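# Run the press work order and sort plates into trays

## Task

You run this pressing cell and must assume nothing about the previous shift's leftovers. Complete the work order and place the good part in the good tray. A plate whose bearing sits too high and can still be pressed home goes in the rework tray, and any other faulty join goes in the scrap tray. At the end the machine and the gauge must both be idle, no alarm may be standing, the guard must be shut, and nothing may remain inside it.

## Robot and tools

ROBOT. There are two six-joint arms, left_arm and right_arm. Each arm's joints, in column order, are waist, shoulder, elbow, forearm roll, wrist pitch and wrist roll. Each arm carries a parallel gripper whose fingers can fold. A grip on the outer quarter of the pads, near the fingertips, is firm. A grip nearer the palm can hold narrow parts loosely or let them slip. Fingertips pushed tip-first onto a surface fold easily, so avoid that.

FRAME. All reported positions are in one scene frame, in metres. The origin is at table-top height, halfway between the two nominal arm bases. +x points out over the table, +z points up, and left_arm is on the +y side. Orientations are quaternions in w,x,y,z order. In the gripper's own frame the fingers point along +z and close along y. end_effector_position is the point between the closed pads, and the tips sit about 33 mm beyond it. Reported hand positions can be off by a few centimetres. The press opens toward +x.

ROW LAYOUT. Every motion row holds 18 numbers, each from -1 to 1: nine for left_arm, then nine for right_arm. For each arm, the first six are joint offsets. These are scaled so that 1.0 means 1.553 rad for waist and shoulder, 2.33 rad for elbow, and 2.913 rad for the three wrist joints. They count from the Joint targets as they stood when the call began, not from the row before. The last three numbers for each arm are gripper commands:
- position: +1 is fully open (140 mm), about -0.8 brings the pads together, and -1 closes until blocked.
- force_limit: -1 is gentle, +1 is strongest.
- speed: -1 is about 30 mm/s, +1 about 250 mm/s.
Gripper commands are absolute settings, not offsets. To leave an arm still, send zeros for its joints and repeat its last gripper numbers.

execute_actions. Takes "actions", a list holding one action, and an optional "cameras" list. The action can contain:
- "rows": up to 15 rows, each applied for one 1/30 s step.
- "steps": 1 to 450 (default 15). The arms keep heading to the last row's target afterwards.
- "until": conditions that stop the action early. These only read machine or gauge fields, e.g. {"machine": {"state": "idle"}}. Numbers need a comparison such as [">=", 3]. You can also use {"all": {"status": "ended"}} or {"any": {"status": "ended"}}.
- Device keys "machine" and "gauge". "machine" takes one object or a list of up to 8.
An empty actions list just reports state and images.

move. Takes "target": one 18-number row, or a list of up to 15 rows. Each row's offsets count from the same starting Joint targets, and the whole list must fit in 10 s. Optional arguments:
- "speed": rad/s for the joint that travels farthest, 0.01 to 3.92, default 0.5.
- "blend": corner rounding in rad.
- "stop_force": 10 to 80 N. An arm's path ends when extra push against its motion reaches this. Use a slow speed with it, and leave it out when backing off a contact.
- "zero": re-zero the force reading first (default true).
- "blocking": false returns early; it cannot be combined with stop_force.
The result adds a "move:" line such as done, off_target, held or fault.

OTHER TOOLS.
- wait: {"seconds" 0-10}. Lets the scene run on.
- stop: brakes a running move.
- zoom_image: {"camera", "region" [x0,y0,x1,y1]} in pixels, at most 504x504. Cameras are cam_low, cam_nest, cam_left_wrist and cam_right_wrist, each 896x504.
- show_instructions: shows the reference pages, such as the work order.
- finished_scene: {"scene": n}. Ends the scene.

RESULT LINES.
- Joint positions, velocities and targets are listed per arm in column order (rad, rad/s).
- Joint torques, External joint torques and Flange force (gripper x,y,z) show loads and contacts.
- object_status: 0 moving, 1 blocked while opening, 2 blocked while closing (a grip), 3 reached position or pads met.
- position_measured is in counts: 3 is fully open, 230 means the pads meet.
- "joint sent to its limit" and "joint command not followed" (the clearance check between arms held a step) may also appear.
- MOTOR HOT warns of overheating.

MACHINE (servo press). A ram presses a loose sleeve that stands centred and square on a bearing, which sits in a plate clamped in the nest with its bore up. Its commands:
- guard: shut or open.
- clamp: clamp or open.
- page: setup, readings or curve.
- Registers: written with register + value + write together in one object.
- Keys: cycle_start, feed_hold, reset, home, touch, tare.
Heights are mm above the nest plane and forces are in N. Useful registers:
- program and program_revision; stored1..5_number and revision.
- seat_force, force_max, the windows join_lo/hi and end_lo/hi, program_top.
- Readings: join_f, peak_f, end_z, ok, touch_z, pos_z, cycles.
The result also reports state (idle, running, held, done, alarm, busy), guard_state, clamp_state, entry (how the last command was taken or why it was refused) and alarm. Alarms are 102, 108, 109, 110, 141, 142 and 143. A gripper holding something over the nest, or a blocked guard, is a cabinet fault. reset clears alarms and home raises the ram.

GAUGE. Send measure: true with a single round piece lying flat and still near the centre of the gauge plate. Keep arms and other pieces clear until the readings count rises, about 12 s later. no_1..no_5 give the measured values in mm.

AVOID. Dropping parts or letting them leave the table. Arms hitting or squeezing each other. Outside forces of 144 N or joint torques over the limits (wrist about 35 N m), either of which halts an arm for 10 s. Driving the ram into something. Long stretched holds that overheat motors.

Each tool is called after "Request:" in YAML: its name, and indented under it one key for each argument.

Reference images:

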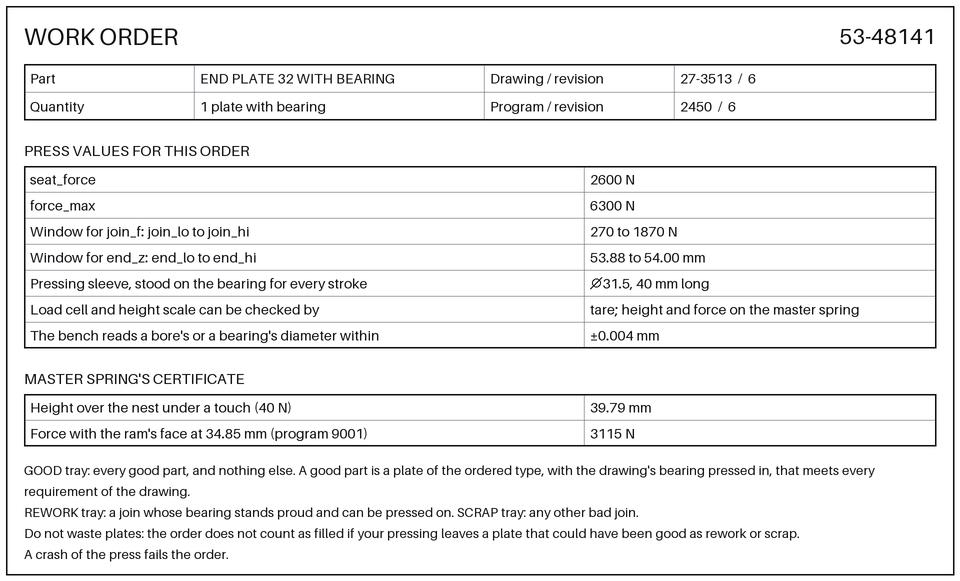

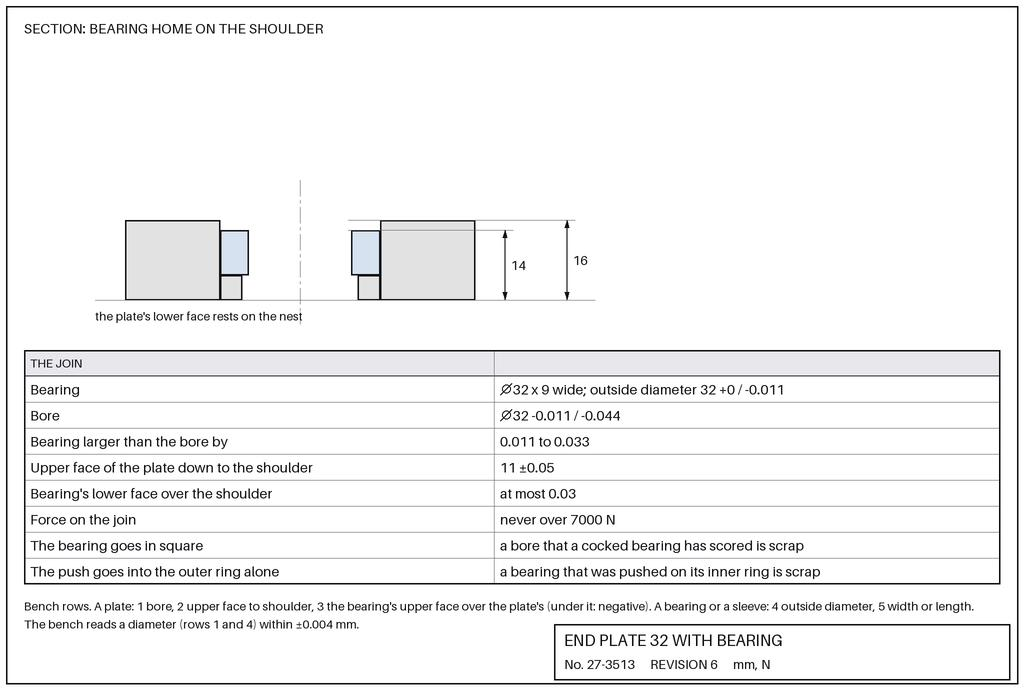

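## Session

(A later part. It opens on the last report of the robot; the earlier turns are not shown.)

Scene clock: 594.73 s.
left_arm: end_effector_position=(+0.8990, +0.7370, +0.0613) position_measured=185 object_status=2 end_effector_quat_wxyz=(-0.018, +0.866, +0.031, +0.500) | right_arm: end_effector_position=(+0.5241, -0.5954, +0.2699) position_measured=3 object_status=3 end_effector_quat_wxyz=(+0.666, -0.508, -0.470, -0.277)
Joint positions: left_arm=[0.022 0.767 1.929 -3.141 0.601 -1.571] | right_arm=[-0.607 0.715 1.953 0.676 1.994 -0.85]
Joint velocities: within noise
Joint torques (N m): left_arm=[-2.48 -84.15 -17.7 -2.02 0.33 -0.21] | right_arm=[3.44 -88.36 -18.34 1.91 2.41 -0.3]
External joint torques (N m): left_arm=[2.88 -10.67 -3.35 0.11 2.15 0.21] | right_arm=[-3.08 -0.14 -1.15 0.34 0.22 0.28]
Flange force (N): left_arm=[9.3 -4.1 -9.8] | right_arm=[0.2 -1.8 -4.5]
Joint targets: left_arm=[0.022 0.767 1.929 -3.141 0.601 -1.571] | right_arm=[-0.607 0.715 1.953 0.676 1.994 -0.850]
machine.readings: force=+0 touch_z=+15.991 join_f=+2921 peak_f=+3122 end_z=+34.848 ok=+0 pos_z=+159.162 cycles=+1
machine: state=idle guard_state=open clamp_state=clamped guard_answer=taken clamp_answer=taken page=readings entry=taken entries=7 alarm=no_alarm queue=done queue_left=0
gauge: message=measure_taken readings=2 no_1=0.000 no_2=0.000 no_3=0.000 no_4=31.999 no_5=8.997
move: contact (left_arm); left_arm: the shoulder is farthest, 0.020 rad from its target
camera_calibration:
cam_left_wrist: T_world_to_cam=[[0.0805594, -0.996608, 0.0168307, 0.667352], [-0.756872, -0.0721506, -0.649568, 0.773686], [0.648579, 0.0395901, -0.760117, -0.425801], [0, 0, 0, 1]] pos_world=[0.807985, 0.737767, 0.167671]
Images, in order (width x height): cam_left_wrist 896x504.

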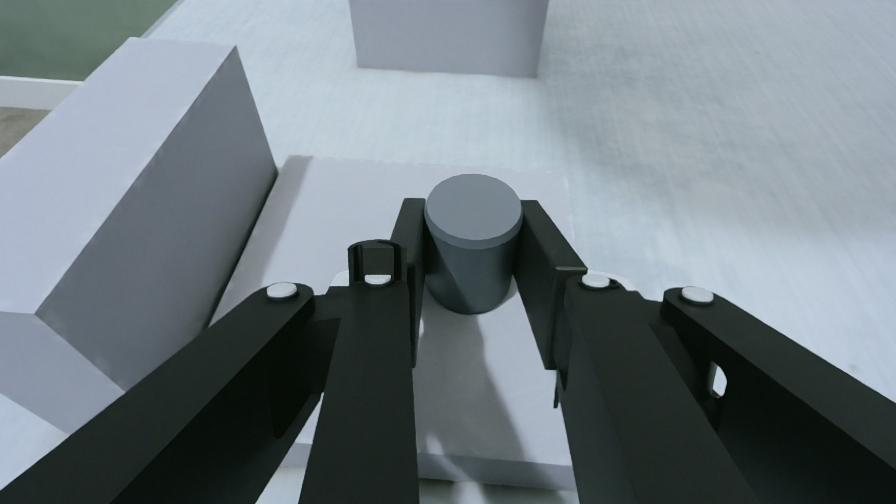

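Request:
move:
  target:
    - [0,-0.0008,0.0001,0,-0.0004,0,0.2,0.2,-0.6,0,0,0,0,0,0,1,1,1]
  speed: 0.02
  cameras: []

Request:
move:
  target: [0,-0.2979,0.2104,0,0.0097,0,0.2,0.2,-0.6,0,0,0,0,0,0,1,1,1]
  speed: 0.5
  cameras: ["cam_left_wrist"]

Request:
execute_actions:
  actions:
    - {"gauge":{"measure":true},"steps":450,"until":{"gauge":{"readings":[">",2]}}}
  cameras: ["cam_left_wrist"]

Scene clock: 598.07 s.
left_arm: end_effector_position=(+0.8988, +0.7370, +0.0620) position_measured=104 object_status=0 end_effector_quat_wxyz=(-0.018, +0.866, +0.031, +0.499) | right_arm: end_effector_position=(+0.5241, -0.5954, +0.2699) position_measured=3 object_status=3 end_effector_quat_wxyz=(+0.666, -0.508, -0.470, -0.277)
Joint positions: left_arm=[0.022 0.765 1.929 -3.141 0.6 -1.571] | right_arm=[-0.607 0.715 1.953 0.676 1.994 -0.85]
Joint velocities: within noise
Joint torques (N m): left_arm=[-1.7 -92.02 -20.79 -2.12 2.36 -0.15] | right_arm=[3.52 -88.55 -17.95 1.82 2.44 -0.32]
External joint torques (N m): left_arm=[1.96 -2.07 -0.15 0.21 0.1 0.15] | right_arm=[-2.94 0 -1.65 0.45 0.19 0.3]
Flange force (N): left_arm=[2.0 -3.2 -2.7] | right_arm=[0.5 -0.8 -5.2]
Joint targets: left_arm=[0.022 0.765 1.929 -3.141 0.600 -1.571] | right_arm=[-0.607 0.715 1.953 0.676 1.994 -0.850]
machine.readings: force=+0 touch_z=+15.991 join_f=+2921 peak_f=+3122 end_z=+34.848 ok=+0 pos_z=+159.162 cycles=+1
machine: state=idle guard_state=open clamp_state=clamped guard_answer=taken clamp_answer=taken page=readings entry=taken entries=7 alarm=no_alarm queue=done queue_left=0
gauge: message=measure_taken readings=2 no_1=0.000 no_2=0.000 no_3=0.000 no_4=31.999 no_5=8.997
move: done
No camera images: "cameras" was empty.

Scene clock: 599.47 s.
left_arm: end_effector_position=(+0.6410, +0.7182, +0.2005) position_measured=104 object_status=3 end_effector_quat_wxyz=(-0.018, +0.865, +0.031, +0.500) | right_arm: end_effector_position=(+0.5241, -0.5954, +0.2699) position_measured=3 object_status=3 end_effector_quat_wxyz=(+0.666, -0.508, -0.470, -0.277)
Joint positions: left_arm=[0.022 0.303 2.42 -3.141 0.628 -1.571] | right_arm=[-0.607 0.715 1.953 0.676 1.994 -0.85]
Joint velocities: within noise
Joint torques (N m): left_arm=[-1.88 -49.93 -19.51 -1.88 2.43 -0.07] | right_arm=[3.55 -88.66 -18.08 1.83 2.37 -0.31]
External joint torques (N m): left_arm=[1.91 -1.54 -0.43 0.09 0.04 0.07] | right_arm=[-3.41 0.13 -1.66 0.47 0.25 0.29]
Flange force (N): left_arm=[2.6 -4.8 -2.4] | right_arm=[0.2 -1.2 -5.8]
Joint targets: left_arm=[0.022 0.303 2.420 -3.141 0.628 -1.571] | right_arm=[-0.607 0.715 1.953 0.676 1.994 -0.850]
machine.readings: force=+0 touch_z=+15.991 join_f=+2921 peak_f=+3122 end_z=+34.848 ok=+0 pos_z=+159.162 cycles=+1
machine: state=idle guard_state=open clamp_state=clamped guard_answer=taken clamp_answer=taken page=readings entry=taken entries=7 alarm=no_alarm queue=done queue_left=0
gauge: message=measure_taken readings=2 no_1=0.000 no_2=0.000 no_3=0.000 no_4=31.999 no_5=8.997
move: done
camera_calibration:
cam_left_wrist: T_world_to_cam=[[0.0806143, -0.996604, 0.0167958, 0.666937], [-0.756543, -0.0721497, -0.649951, 0.667341], [0.648956, 0.0396886, -0.75979, -0.152368], [0, 0, 0, 1]] pos_world=[0.549988, 0.718867, 0.30677]
Images, in order (width x height): cam_left_wrist 896x504.

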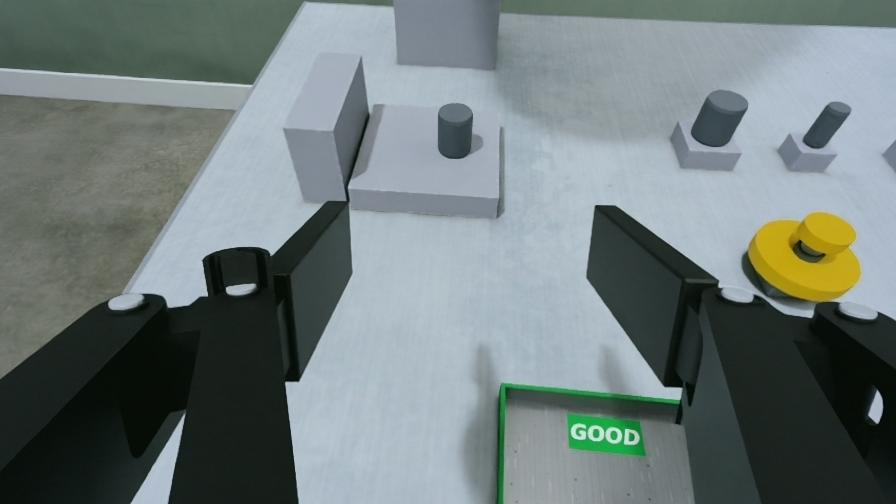

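Scene clock: 611.67 s.
left_arm: end_effector_position=(+0.6409, +0.7182, +0.2005) position_measured=104 object_status=3 end_effector_quat_wxyz=(-0.018, +0.865, +0.031, +0.500) | right_arm: end_effector_position=(+0.5241, -0.5954, +0.2699) position_measured=3 object_status=3 end_effector_quat_wxyz=(+0.666, -0.508, -0.470, -0.277)
Joint positions: left_arm=[0.022 0.303 2.42 -3.141 0.628 -1.571] | right_arm=[-0.607 0.715 1.953 0.676 1.994 -0.85]
Joint velocities: within noise
Joint torques (N m): left_arm=[-2.12 -49.82 -19.81 -1.98 2.42 -0.11] | right_arm=[3.41 -88.72 -18.23 1.87 2.37 -0.35]
External joint torques (N m): left_arm=[2.13 -1.67 0 0.2 0.03 0.11] | right_arm=[-3.11 1.02 -1.07 0.37 0.24 0.33]
Flange force (N): left_arm=[2.3 -5.5 -3.3] | right_arm=[-1.1 -0.7 -5.2]
Joint targets: left_arm=[0.022 0.303 2.420 -3.141 0.628 -1.571] | right_arm=[-0.607 0.715 1.953 0.676 1.994 -0.850]
Tool commands: left_gripper/position=+0.2 left_gripper/force_limit=+0.2 left_gripper/speed=-0.6 right_gripper/position=+1.0 right_gripper/force_limit=+1.0 right_gripper/speed=+1.0
machine.readings: force=+0 touch_z=+15.991 join_f=+2921 peak_f=+3122 end_z=+34.848 ok=+0 pos_z=+159.162 cycles=+1
machine: state=idle guard_state=open clamp_state=clamped guard_answer=taken clamp_answer=taken page=readings entry=taken entries=7 alarm=no_alarm queue=done queue_left=0
gauge: message=measure_taken readings=3 no_1=0.000 no_2=0.000 no_3=0.000 no_4=31.501 no_5=39.999
camera_calibration:
cam_left_wrist: T_world_to_cam=[[0.0806143, -0.996604, 0.0167958, 0.666943], [-0.756543, -0.0721497, -0.649951, 0.667331], [0.648956, 0.0396886, -0.75979, -0.152227], [0, 0, 0, 1]] pos_world=[0.549888, 0.718867, 0.30687]
Images, in order (width x height): cam_left_wrist 896x504.

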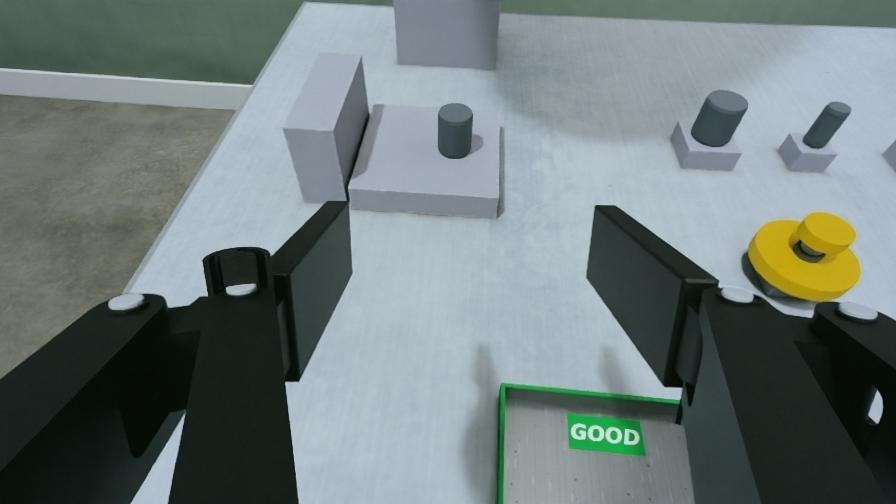

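Request:
move:
  target: [0,0.2979,-0.2104,0,-0.0097,0,0.2,0,-1,0,0,0,0,0,0,1,1,1]
  speed: 0.4
  cameras: []

Request:
move:
  target: [0,0,0,0,0,0,-1,0,-1,0,0,0,0,0,0,1,1,1]
  speed: 0.1
  cameras: ["cam_left_wrist"]

Request:
move:
  target:
    - [0,-0.06,0.002,0,-0.028,0,-1,0,-1,0,0,0,0,0,0,1,1,1]
    - [0,-0.2979,0.2104,0,0.0097,0,-1,0,-1,0,0,0,0,0,0,1,1,1]
    - [-0.2532,-0.1346,-0.0096,0.5821,0.1298,-0.2753,-1,0,-1,0,0,0,0,0,0,1,1,1]
  speed: [0.12,0.4,0.5]
  blend: [0.02,0.05,0]
  cameras: ["cam_left_wrist","cam_nest"]

Scene clock: 616.67 s.
left_arm: end_effector_position=(+0.8988, +0.7370, +0.0621) position_measured=104 object_status=3 end_effector_quat_wxyz=(-0.018, +0.866, +0.031, +0.499) | right_arm: end_effector_position=(+0.5241, -0.5954, +0.2699) position_measured=3 object_status=3 end_effector_quat_wxyz=(+0.666, -0.508, -0.470, -0.277)
Joint positions: left_arm=[0.022 0.765 1.929 -3.141 0.6 -1.571] | right_arm=[-0.607 0.715 1.953 0.676 1.994 -0.85]
Joint velocities: within noise
Joint torques (N m): left_arm=[-2.04 -91.52 -20.67 -2.09 2.47 -0.15] | right_arm=[3.34 -88.97 -18.16 1.85 2.39 -0.3]
External joint torques (N m): left_arm=[1.99 -2.66 -0.25 0.2 -0.01 0.15] | right_arm=[-3.67 0.53 -1.47 0.44 0.23 0.28]
Flange force (N): left_arm=[2.8 -3.2 -3.3] | right_arm=[-0.6 -1.3 -6.0]
Joint targets: left_arm=[0.022 0.765 1.929 -3.141 0.600 -1.571] | right_arm=[-0.607 0.715 1.953 0.676 1.994 -0.850]
machine.readings: force=+0 touch_z=+15.991 join_f=+2921 peak_f=+3122 end_z=+34.848 ok=+0 pos_z=+159.162 cycles=+1
machine: state=idle guard_state=open clamp_state=clamped guard_answer=taken clamp_answer=taken page=readings entry=taken entries=7 alarm=no_alarm queue=done queue_left=0
gauge: message=measure_taken readings=3 no_1=0.000 no_2=0.000 no_3=0.000 no_4=31.501 no_5=39.999
move: done
No camera images: "cameras" was empty.

Scene clock: 618.83 s.
left_arm: end_effector_position=(+0.8989, +0.7370, +0.0620) position_measured=185 object_status=0 end_effector_quat_wxyz=(-0.018, +0.866, +0.031, +0.499) | right_arm: end_effector_position=(+0.5241, -0.5955, +0.2699) position_measured=3 object_status=3 end_effector_quat_wxyz=(+0.666, -0.508, -0.470, -0.277)
Joint positions: left_arm=[0.022 0.765 1.929 -3.141 0.6 -1.571] | right_arm=[-0.607 0.715 1.953 0.676 1.994 -0.85]
Joint velocities: within noise
Joint torques (N m): left_arm=[-2.09 -87.44 -19.51 -2.08 1.22 -0.12] | right_arm=[3.26 -88.68 -18.08 1.84 2.42 -0.3]
External joint torques (N m): left_arm=[2.12 -6.75 -1.47 0.18 1.25 0.12] | right_arm=[-3.02 -0.01 -1.39 0.42 0.21 0.28]
Flange force (N): left_arm=[5.5 -3.3 -7.4] | right_arm=[0.3 -1.3 -4.9]
Joint targets: left_arm=[0.022 0.765 1.929 -3.141 0.600 -1.571] | right_arm=[-0.607 0.715 1.953 0.676 1.994 -0.850]
machine.readings: force=+0 touch_z=+15.991 join_f=+2921 peak_f=+3122 end_z=+34.848 ok=+0 pos_z=+159.162 cycles=+1
machine: state=idle guard_state=open clamp_state=clamped guard_answer=taken clamp_answer=taken page=readings entry=taken entries=7 alarm=no_alarm queue=done queue_left=0
gauge: message=measure_taken readings=3 no_1=0.000 no_2=0.000 no_3=0.000 no_4=31.501 no_5=39.999
move: done
camera_calibration:
cam_left_wrist: T_world_to_cam=[[0.0805613, -0.996608, 0.016809, 0.66735], [-0.757014, -0.0721465, -0.649404, 0.774148], [0.648414, 0.0395922, -0.760258, -0.425048], [0, 0, 0, 1]] pos_world=[0.807884, 0.737767, 0.168371]
Images, in order (width x height): cam_left_wrist 896x504.

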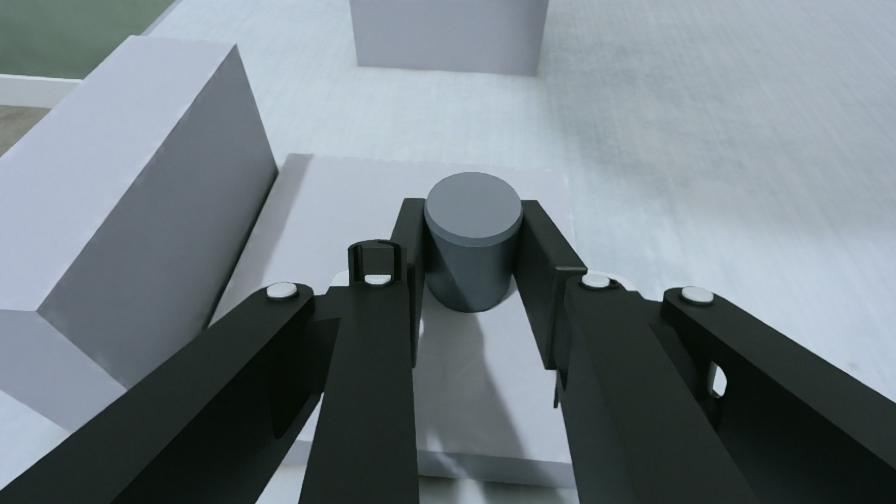

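Scene clock: 624.60 s.
left_arm: end_effector_position=(+0.5984, +0.1640, +0.2105) position_measured=185 object_status=2 end_effector_quat_wxyz=(+0.354, +0.611, -0.614, +0.353) | right_arm: end_effector_position=(+0.5241, -0.5954, +0.2699) position_measured=3 object_status=3 end_effector_quat_wxyz=(+0.666, -0.508, -0.470, -0.277)
Joint positions: left_arm=[-0.371 0.556 1.907 -1.446 0.978 -2.373] | right_arm=[-0.607 0.715 1.953 0.676 1.994 -0.85]
Joint velocities: within noise
Joint torques (N m): left_arm=[-1.86 -79.88 -25.07 -1.76 2.27 -0.22] | right_arm=[3.14 -88.73 -18.17 1.86 2.4 -0.23]
External joint torques (N m): left_arm=[2.04 -0.07 0.91 0.65 -0.56 0.21] | right_arm=[-3.07 0.23 -1.38 0.41 0.23 0.21]
Flange force (N): left_arm=[-1.8 0.8 -3.1] | right_arm=[-0.1 -1.1 -5.1]
Joint targets: left_arm=[-0.371 0.556 1.907 -1.446 0.978 -2.373] | right_arm=[-0.607 0.715 1.953 0.676 1.994 -0.850]
machine.readings: force=+0 touch_z=+15.991 join_f=+2921 peak_f=+3122 end_z=+34.848 ok=+0 pos_z=+159.162 cycles=+1
machine: state=idle guard_state=open clamp_state=clamped guard_answer=taken clamp_answer=taken page=readings entry=taken entries=7 alarm=no_alarm queue=done queue_left=0
gauge: message=measure_taken readings=3 no_1=0.000 no_2=0.000 no_3=0.000 no_4=31.501 no_5=39.999
move: done
camera_calibration:
cam_left_wrist: T_world_to_cam=[[-0.99985, -0.00453555, 0.0167135, 0.60175], [-0.0143097, 0.759957, -0.649816, 0.0209975], [-0.0097543, -0.649957, -0.759908, 0.412133], [0, 0, 0, 1]] pos_world=[0.60598, 0.254641, 0.31677]
Images, in order (width x height): cam_nest 896x504, cam_left_wrist 896x504.

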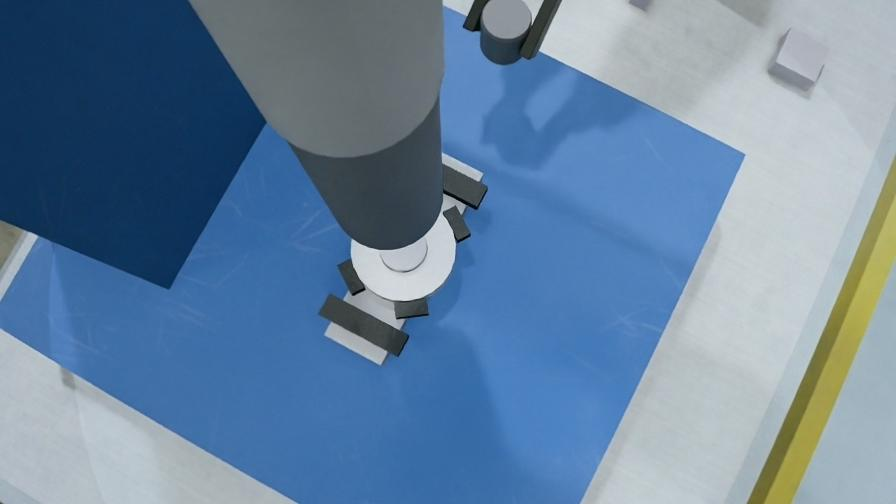

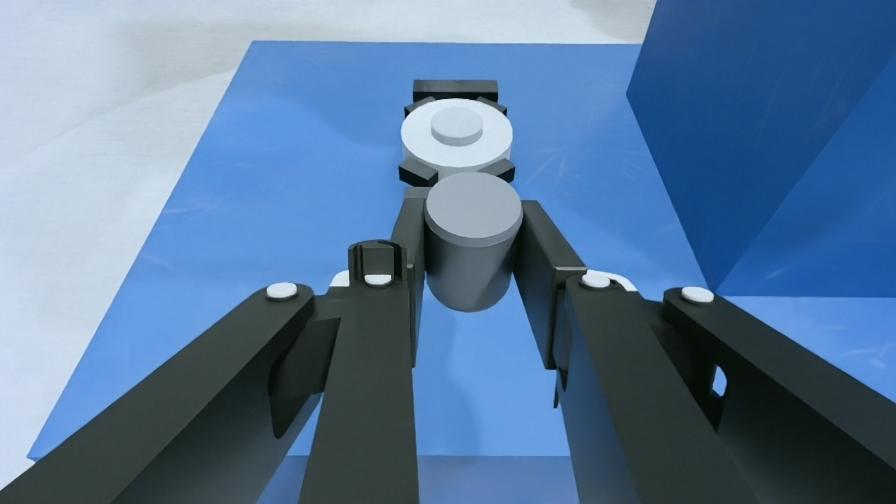

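Request:
move:
  target:
    - [-0.1211,0.0392,-0.0471,-0.0341,-0.0408,-0.0257,-1,0,-1,0,0,0,0,0,0,1,1,1]
    - [-0.1196,0.0529,-0.0450,-0.0415,-0.0411,-0.0142,-1,0,-1,0,0,0,0,0,0,1,1,1]
  speed: [0.15,0.04]
  cameras: ["cam_left_wrist","cam_nest"]

Request:
zoom_image:
  camera: "cam_left_wrist"
  region: [400, 200, 540, 330]

Request:
zoom_image:
  camera: "cam_nest"
  region: [355, 225, 445, 290]

Scene clock: 631.00 s.
left_arm: end_effector_position=(+0.6000, +0.0214, +0.1893) position_measured=185 object_status=2 end_effector_quat_wxyz=(+0.353, +0.613, -0.612, +0.353) | right_arm: end_effector_position=(+0.5241, -0.5955, +0.2699) position_measured=3 object_status=3 end_effector_quat_wxyz=(+0.666, -0.508, -0.470, -0.277)
Joint positions: left_arm=[-0.557 0.638 1.802 -1.567 0.858 -2.414] | right_arm=[-0.607 0.715 1.953 0.676 1.994 -0.85]
Joint velocities: within noise
Joint torques (N m): left_arm=[-2.46 -88.39 -26.52 -1.98 2.17 -0.09] | right_arm=[3.54 -88.6 -18.14 1.82 2.4 -0.33]
External joint torques (N m): left_arm=[2.47 0.04 1.13 0.61 -0.52 0.09] | right_arm=[-3.32 0.45 -1.28 0.43 0.22 0.31]
Flange force (N): left_arm=[-1.7 0.0 -3.6] | right_arm=[-0.4 -1.2 -5.3]
Joint targets: left_arm=[-0.557 0.638 1.802 -1.567 0.858 -2.414] | right_arm=[-0.607 0.715 1.953 0.676 1.994 -0.850]
machine.readings: force=+0 touch_z=+15.991 join_f=+2921 peak_f=+3122 end_z=+34.848 ok=+0 pos_z=+159.162 cycles=+1
machine: state=idle guard_state=open clamp_state=clamped guard_answer=taken clamp_answer=taken page=readings entry=taken entries=7 alarm=no_alarm queue=done queue_left=0
gauge: message=measure_taken readings=3 no_1=0.000 no_2=0.000 no_3=0.000 no_4=31.501 no_5=39.999
move: done
camera_calibration:
cam_left_wrist: T_world_to_cam=[[-0.999788, -0.00869244, 0.0186484, 0.602692], [-0.0187099, 0.761161, -0.648293, 0.117983], [-0.00855916, -0.648505, -0.761163, 0.302863], [0, 0, 0, 1]] pos_world=[0.607365, 0.111843, 0.295776]
Images, in order (width x height): cam_nest 896x504, cam_left_wrist 896x504.

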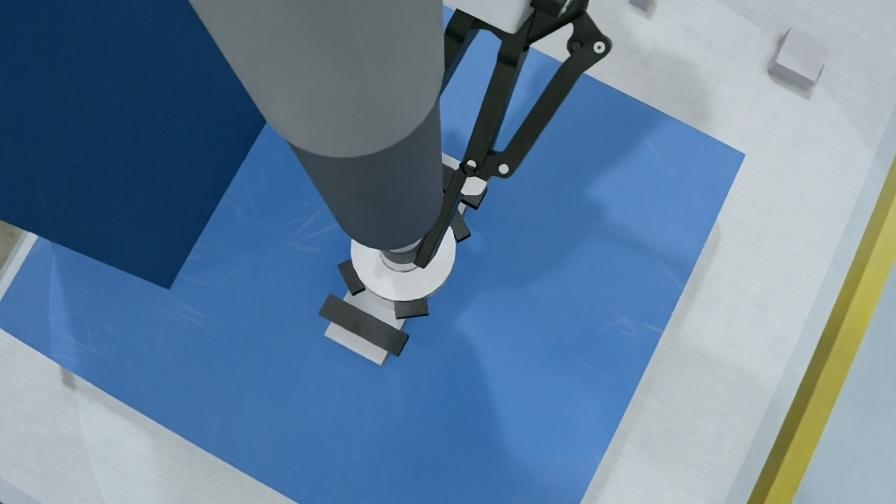

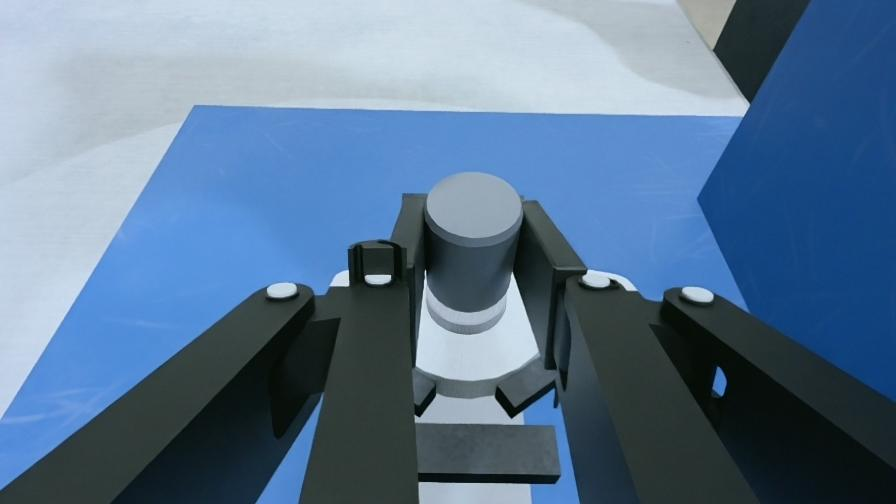

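Scaled by 3.600.

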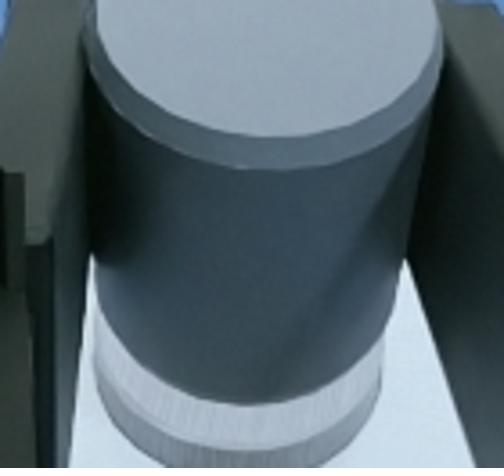

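Scaled by 5.600.

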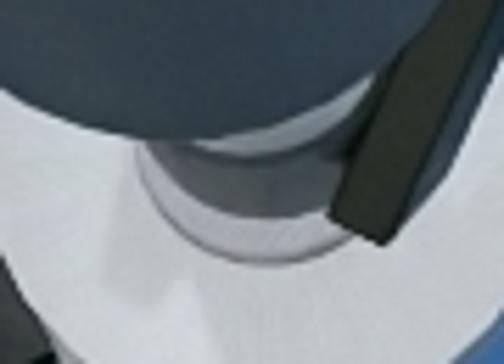

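Request:
move:
  target: [0.0001,0.01,0.0003,-0.0052,0,0.0078,-1,0,-1,0,0,0,0,0,0,1,1,1]
  speed: 0.01
  stop_force: 10
  cameras: ["cam_left_wrist","cam_nest"]

Request:
zoom_image:
  camera: "cam_left_wrist"
  region: [400, 220, 540, 350]

Request:
zoom_image:
  camera: "cam_nest"
  region: [365, 235, 435, 285]

Scene clock: 637.17 s.
left_arm: end_effector_position=(+0.6008, +0.0211, +0.1802) position_measured=185 object_status=2 end_effector_quat_wxyz=(+0.353, +0.613, -0.612, +0.353) | right_arm: end_effector_position=(+0.5241, -0.5955, +0.2699) position_measured=3 object_status=3 end_effector_quat_wxyz=(+0.666, -0.508, -0.470, -0.277)
Joint positions: left_arm=[-0.557 0.651 1.803 -1.579 0.858 -2.396] | right_arm=[-0.607 0.715 1.953 0.676 1.994 -0.85]
Joint velocities: within noise
Joint torques (N m): left_arm=[-2.28 -80.15 -22.25 -0.7 -0.38 0.01] | right_arm=[3.49 -88.97 -18.27 1.85 2.43 -0.27]
External joint torques (N m): left_arm=[2.63 -9.08 -2.69 -0.68 2.05 -0.02] | right_arm=[-3.16 1.02 -1.09 0.4 0.18 0.25]
Flange force (N): left_arm=[6.7 1.7 -10.8] | right_arm=[-1.2 -0.7 -5.2]
Joint targets: left_arm=[-0.557 0.651 1.803 -1.579 0.858 -2.396] | right_arm=[-0.607 0.715 1.953 0.676 1.994 -0.850]
machine.readings: force=+0 touch_z=+15.991 join_f=+2921 peak_f=+3122 end_z=+34.848 ok=+0 pos_z=+159.162 cycles=+1
machine: state=idle guard_state=open clamp_state=clamped guard_answer=taken clamp_answer=taken page=readings entry=taken entries=7 alarm=no_alarm queue=done queue_left=0
gauge: message=measure_taken readings=3 no_1=0.000 no_2=0.000 no_3=0.000 no_4=31.501 no_5=39.999
move: contact (left_arm)
camera_calibration:
cam_left_wrist: T_world_to_cam=[[-0.999797, -0.0091896, 0.0179051, 0.603937], [-0.0186114, 0.760736, -0.648795, 0.112383], [-0.00765892, -0.648996, -0.760753, 0.2952], [0, 0, 0, 1]] pos_world=[0.608167, 0.11164, 0.286674]
Images, in order (width x height): cam_nest 896x504, cam_left_wrist 896x504.

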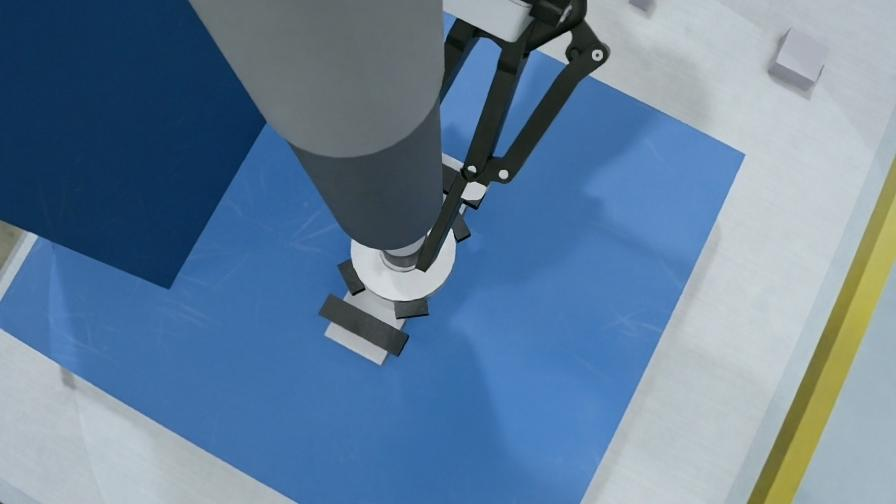

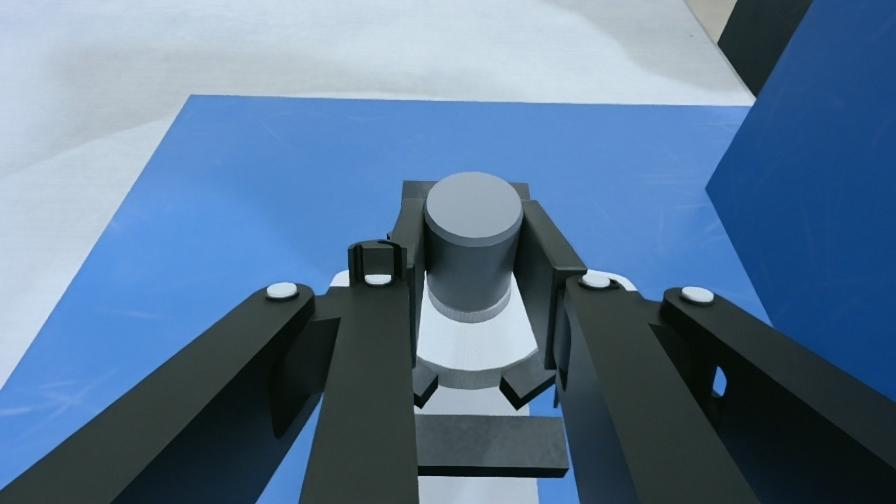

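Scaled by 3.600.

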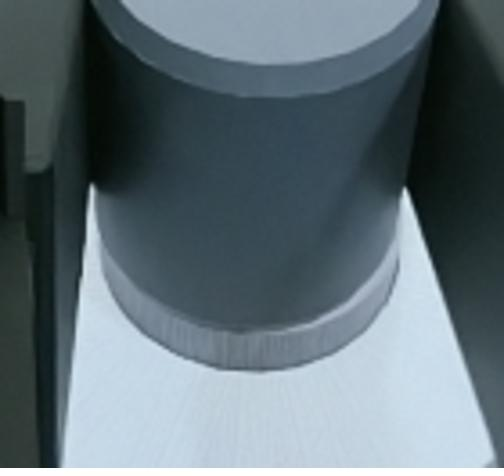

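Scaled by 7.200.

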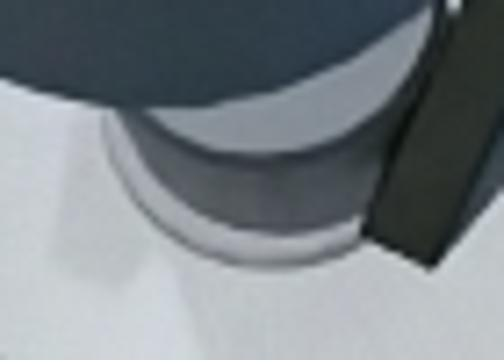

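Request:
move:
  target:
    - [0,-0.0012,0,0.0006,0,-0.001,-1,0,-1,0,0,0,0,0,0,1,1,1]
    - [-0.00066,-0.00102,-0.00028,0.0006,0,-0.001,-1,0,-1,0,0,0,0,0,0,1,1,1]
  speed: 0.01
  cameras: []

Request:
move:
  target: [0,0.0025,0.0001,-0.0012,0,0.0018,-1,0,-1,0,0,0,0,0,0,1,1,1]
  speed: 0.01
  stop_force: 10
  cameras: ["cam_left_wrist","cam_nest"]

Request:
zoom_image:
  camera: "cam_left_wrist"
  region: [400, 220, 540, 350]

Request:
zoom_image:
  camera: "cam_nest"
  region: [365, 235, 435, 285]

Scene clock: 643.40 s.
left_arm: end_effector_position=(+0.6003, +0.0203, +0.1817) position_measured=185 object_status=2 end_effector_quat_wxyz=(+0.353, +0.613, -0.612, +0.353) | right_arm: end_effector_position=(+0.5241, -0.5955, +0.2699) position_measured=3 object_status=3 end_effector_quat_wxyz=(+0.666, -0.508, -0.470, -0.277)
Joint positions: left_arm=[-0.558 0.649 1.802 -1.577 0.858 -2.398] | right_arm=[-0.607 0.715 1.953 0.676 1.994 -0.85]
Joint velocities: within noise
Joint torques (N m): left_arm=[-2.71 -88.65 -25.05 -1.97 2.15 -0.19] | right_arm=[3.49 -88.78 -18.25 1.8 2.39 -0.27]
External joint torques (N m): left_arm=[2.92 -0.29 0.07 0.59 -0.48 0.19] | right_arm=[-2.72 -0.29 -1.36 0.46 0.24 0.25]
Flange force (N): left_arm=[-1.2 -1.9 -3.6] | right_arm=[0.8 -1.2 -4.4]
Joint targets: left_arm=[-0.558 0.649 1.802 -1.577 0.858 -2.398] | right_arm=[-0.607 0.715 1.953 0.676 1.994 -0.850]
machine.readings: force=+0 touch_z=+15.991 join_f=+2921 peak_f=+3122 end_z=+34.848 ok=+0 pos_z=+159.162 cycles=+1
machine: state=idle guard_state=open clamp_state=clamped guard_answer=taken clamp_answer=taken page=readings entry=taken entries=7 alarm=no_alarm queue=done queue_left=0
gauge: message=measure_taken readings=3 no_1=0.000 no_2=0.000 no_3=0.000 no_4=31.501 no_5=39.999
move: done
No camera images: "cameras" was empty.

Scene clock: 644.27 s.
left_arm: end_effector_position=(+0.6005, +0.0202, +0.1801) position_measured=185 object_status=2 end_effector_quat_wxyz=(+0.353, +0.613, -0.612, +0.353) | right_arm: end_effector_position=(+0.5241, -0.5955, +0.2699) position_measured=3 object_status=3 end_effector_quat_wxyz=(+0.666, -0.508, -0.470, -0.277)
Joint positions: left_arm=[-0.558 0.651 1.802 -1.579 0.858 -2.395] | right_arm=[-0.607 0.715 1.953 0.676 1.994 -0.85]
Joint velocities: within noise
Joint torques (N m): left_arm=[-3.63 -78.13 -20.81 -0.14 -0.34 0] | right_arm=[3.6 -89.1 -18.25 1.87 2.41 -0.35]
External joint torques (N m): left_arm=[3.79 -11.36 -4.24 -1.25 2.03 0] | right_arm=[-3.53 0.95 -1.33 0.4 0.21 0.33]
Flange force (N): left_arm=[8.5 0.9 -12.6] | right_arm=[-1.1 -0.9 -5.9]
Joint targets: left_arm=[-0.558 0.651 1.802 -1.579 0.858 -2.395] | right_arm=[-0.607 0.715 1.953 0.676 1.994 -0.850]
machine.readings: force=+0 touch_z=+15.991 join_f=+2921 peak_f=+3122 end_z=+34.848 ok=+0 pos_z=+159.162 cycles=+1
machine: state=idle guard_state=open clamp_state=clamped guard_answer=taken clamp_answer=taken page=readings entry=taken entries=7 alarm=no_alarm queue=done queue_left=0
gauge: message=measure_taken readings=3 no_1=0.000 no_2=0.000 no_3=0.000 no_4=31.501 no_5=39.999
move: contact (left_arm)
camera_calibration:
cam_left_wrist: T_world_to_cam=[[-0.999805, -0.00840451, 0.0178964, 0.603554], [-0.0180102, 0.760606, -0.648963, 0.112629], [-0.0081579, -0.649159, -0.760609, 0.294741], [0, 0, 0, 1]] pos_world=[0.607869, 0.11074, 0.286474]
Images, in order (width x height): cam_nest 896x504, cam_left_wrist 896x504.

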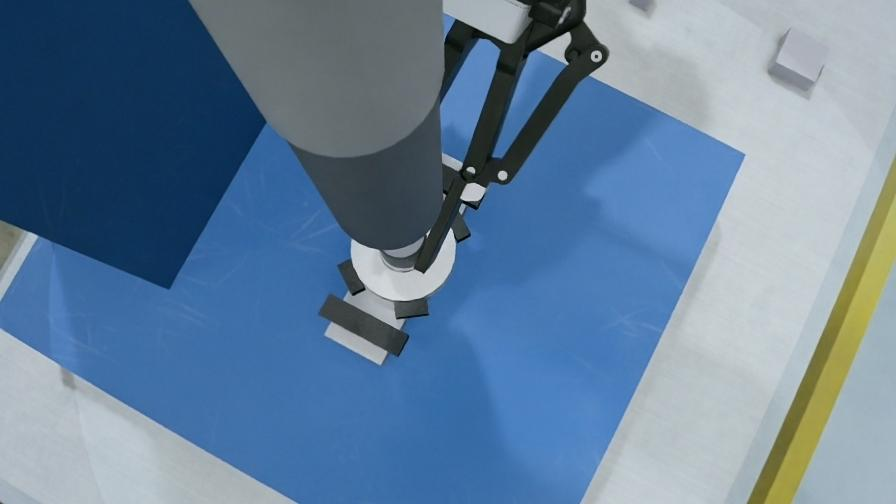

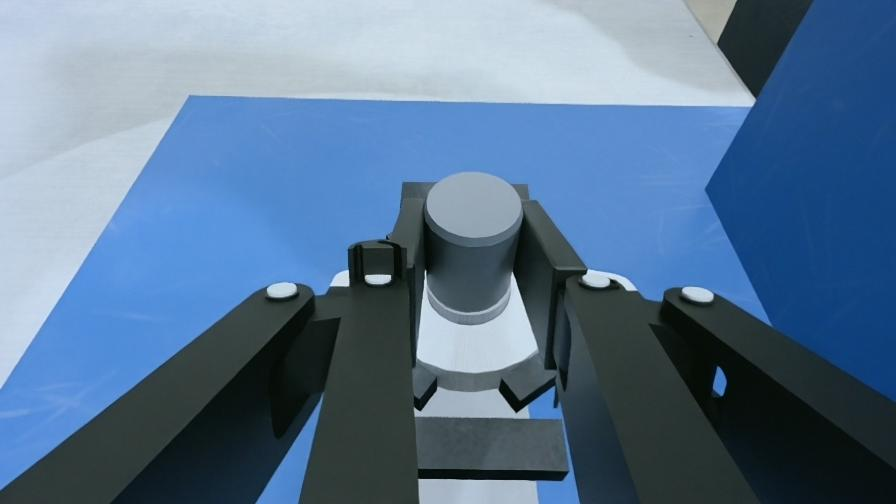

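Scaled by 3.600.

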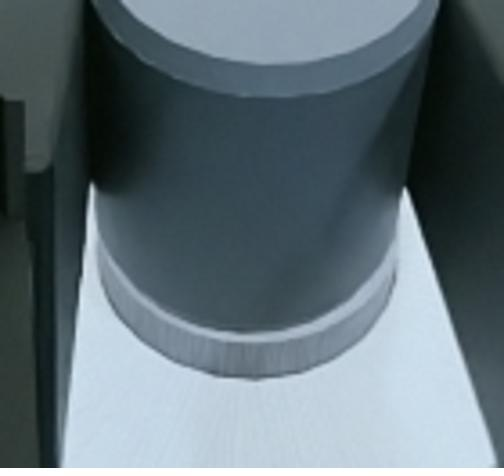

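Scaled by 7.200.

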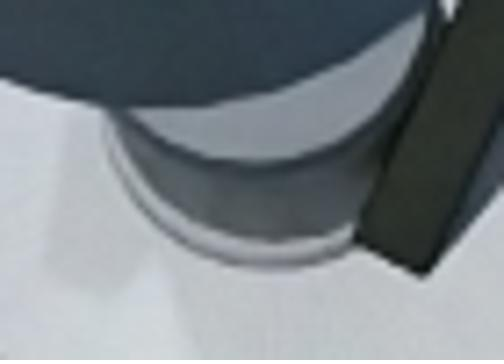

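Request:
move:
  target: [0,-0.0004,0,0.0002,0,-0.0003,-1,0,-1,0,0,0,0,0,0,1,1,1]
  speed: 0.01
  cameras: []

Request:
move:
  target: [0,0,0,0,0,0,-0.35,0,-1,0,0,0,0,0,0,1,1,1]
  speed: 0.01
  cameras: ["cam_left_wrist","cam_nest"]

Request:
zoom_image:
  camera: "cam_left_wrist"
  region: [400, 220, 540, 350]

Request:
zoom_image:
  camera: "cam_nest"
  region: [365, 235, 435, 285]

Scene clock: 647.73 s.
left_arm: end_effector_position=(+0.6004, +0.0202, +0.1805) position_measured=185 object_status=2 end_effector_quat_wxyz=(+0.353, +0.613, -0.612, +0.353) | right_arm: end_effector_position=(+0.5241, -0.5955, +0.2699) position_measured=3 object_status=3 end_effector_quat_wxyz=(+0.666, -0.508, -0.470, -0.277)
Joint positions: left_arm=[-0.558 0.651 1.802 -1.579 0.858 -2.396] | right_arm=[-0.607 0.715 1.953 0.676 1.994 -0.85]
Joint velocities: within noise
Joint torques (N m): left_arm=[-1.53 -87.46 -25.12 -1.59 1.79 -0.18] | right_arm=[3.46 -88.59 -18.07 1.84 2.37 -0.28]
External joint torques (N m): left_arm=[1.87 -1.77 0.1 0.21 -0.12 0.18] | right_arm=[-3.23 0.92 -1.31 0.41 0.24 0.26]
Flange force (N): left_arm=[0.2 0.6 -3.9] | right_arm=[-1.0 -0.6 -5.6]
Joint targets: left_arm=[-0.558 0.651 1.802 -1.579 0.858 -2.396] | right_arm=[-0.607 0.715 1.953 0.676 1.994 -0.850]
machine.readings: force=+0 touch_z=+15.991 join_f=+2921 peak_f=+3122 end_z=+34.848 ok=+0 pos_z=+159.162 cycles=+1
machine: state=idle guard_state=open clamp_state=clamped guard_answer=taken clamp_answer=taken page=readings entry=taken entries=7 alarm=no_alarm queue=done queue_left=0
gauge: message=measure_taken readings=3 no_1=0.000 no_2=0.000 no_3=0.000 no_4=31.501 no_5=39.999
move: done
No camera images: "cameras" was empty.

Scene clock: 648.30 s.
left_arm: end_effector_position=(+0.6004, +0.0202, +0.1805) position_measured=173 object_status=0 end_effector_quat_wxyz=(+0.353, +0.613, -0.612, +0.353) | right_arm: end_effector_position=(+0.5241, -0.5955, +0.2699) position_measured=3 object_status=3 end_effector_quat_wxyz=(+0.666, -0.508, -0.470, -0.277)
Joint positions: left_arm=[-0.558 0.651 1.802 -1.579 0.858 -2.396] | right_arm=[-0.607 0.715 1.953 0.676 1.994 -0.85]
Joint velocities: within noise
Joint torques (N m): left_arm=[-2.16 -86.84 -25.14 -1.49 1.66 -0.2] | right_arm=[3.37 -88.71 -18.16 1.84 2.41 -0.33]
External joint torques (N m): left_arm=[2.26 -2.18 0.2 0.1 0.01 0.2] | right_arm=[-3.12 0.23 -1.32 0.42 0.22 0.31]
Flange force (N): left_arm=[0.1 1.1 -4.8] | right_arm=[0.0 -1.2 -5.0]
Joint targets: left_arm=[-0.558 0.651 1.802 -1.579 0.858 -2.396] | right_arm=[-0.607 0.715 1.953 0.676 1.994 -0.850]
machine.readings: force=+0 touch_z=+15.991 join_f=+2921 peak_f=+3122 end_z=+34.848 ok=+0 pos_z=+159.162 cycles=+1
machine: state=idle guard_state=open clamp_state=clamped guard_answer=taken clamp_answer=taken page=readings entry=taken entries=7 alarm=no_alarm queue=done queue_left=0
gauge: message=measure_taken readings=3 no_1=0.000 no_2=0.000 no_3=0.000 no_4=31.501 no_5=39.999
move: done
camera_calibration:
cam_left_wrist: T_world_to_cam=[[-0.999804, -0.00834079, 0.0179735, 0.603516], [-0.0180117, 0.760608, -0.648962, 0.112878], [-0.00825789, -0.649158, -0.760608, 0.295247], [0, 0, 0, 1]] pos_world=[0.607868, 0.11084, 0.286974]
Images, in order (width x height): cam_nest 896x504, cam_left_wrist 896x504.

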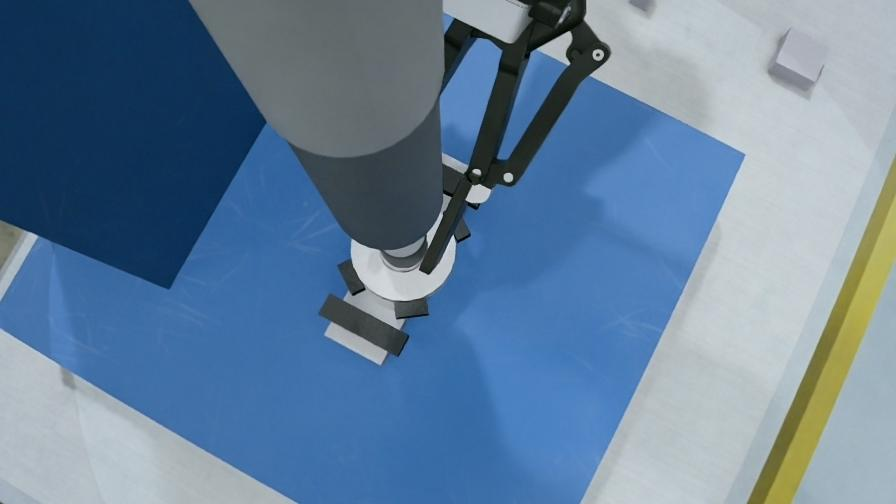

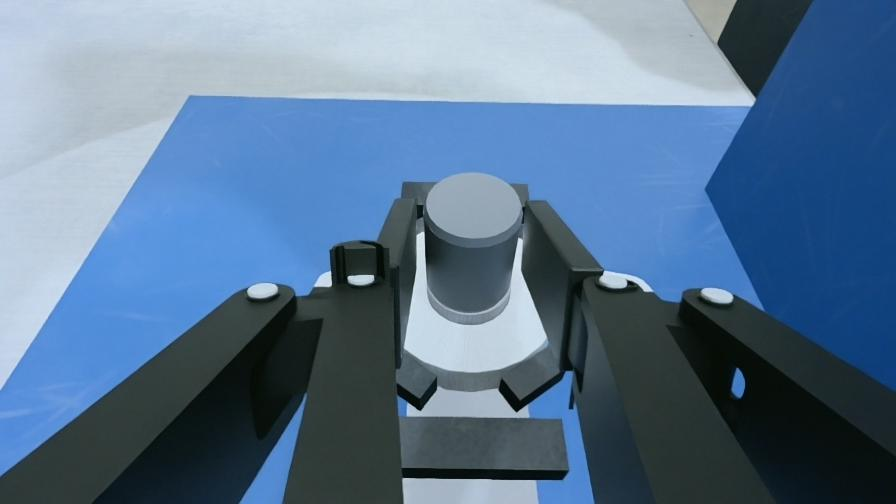

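Scaled by 3.600.

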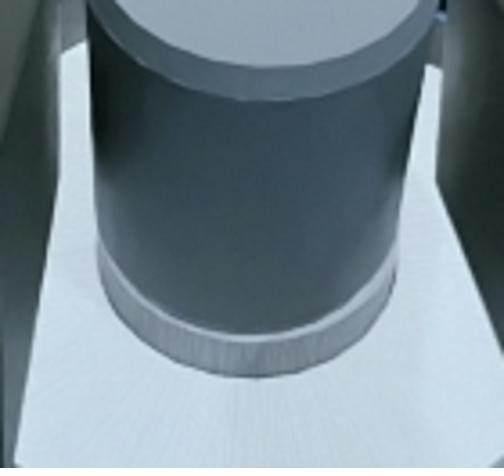

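Scaled by 7.200.

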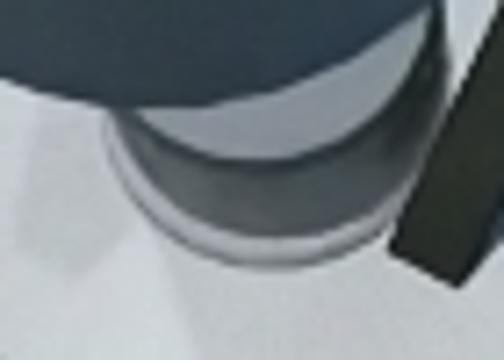

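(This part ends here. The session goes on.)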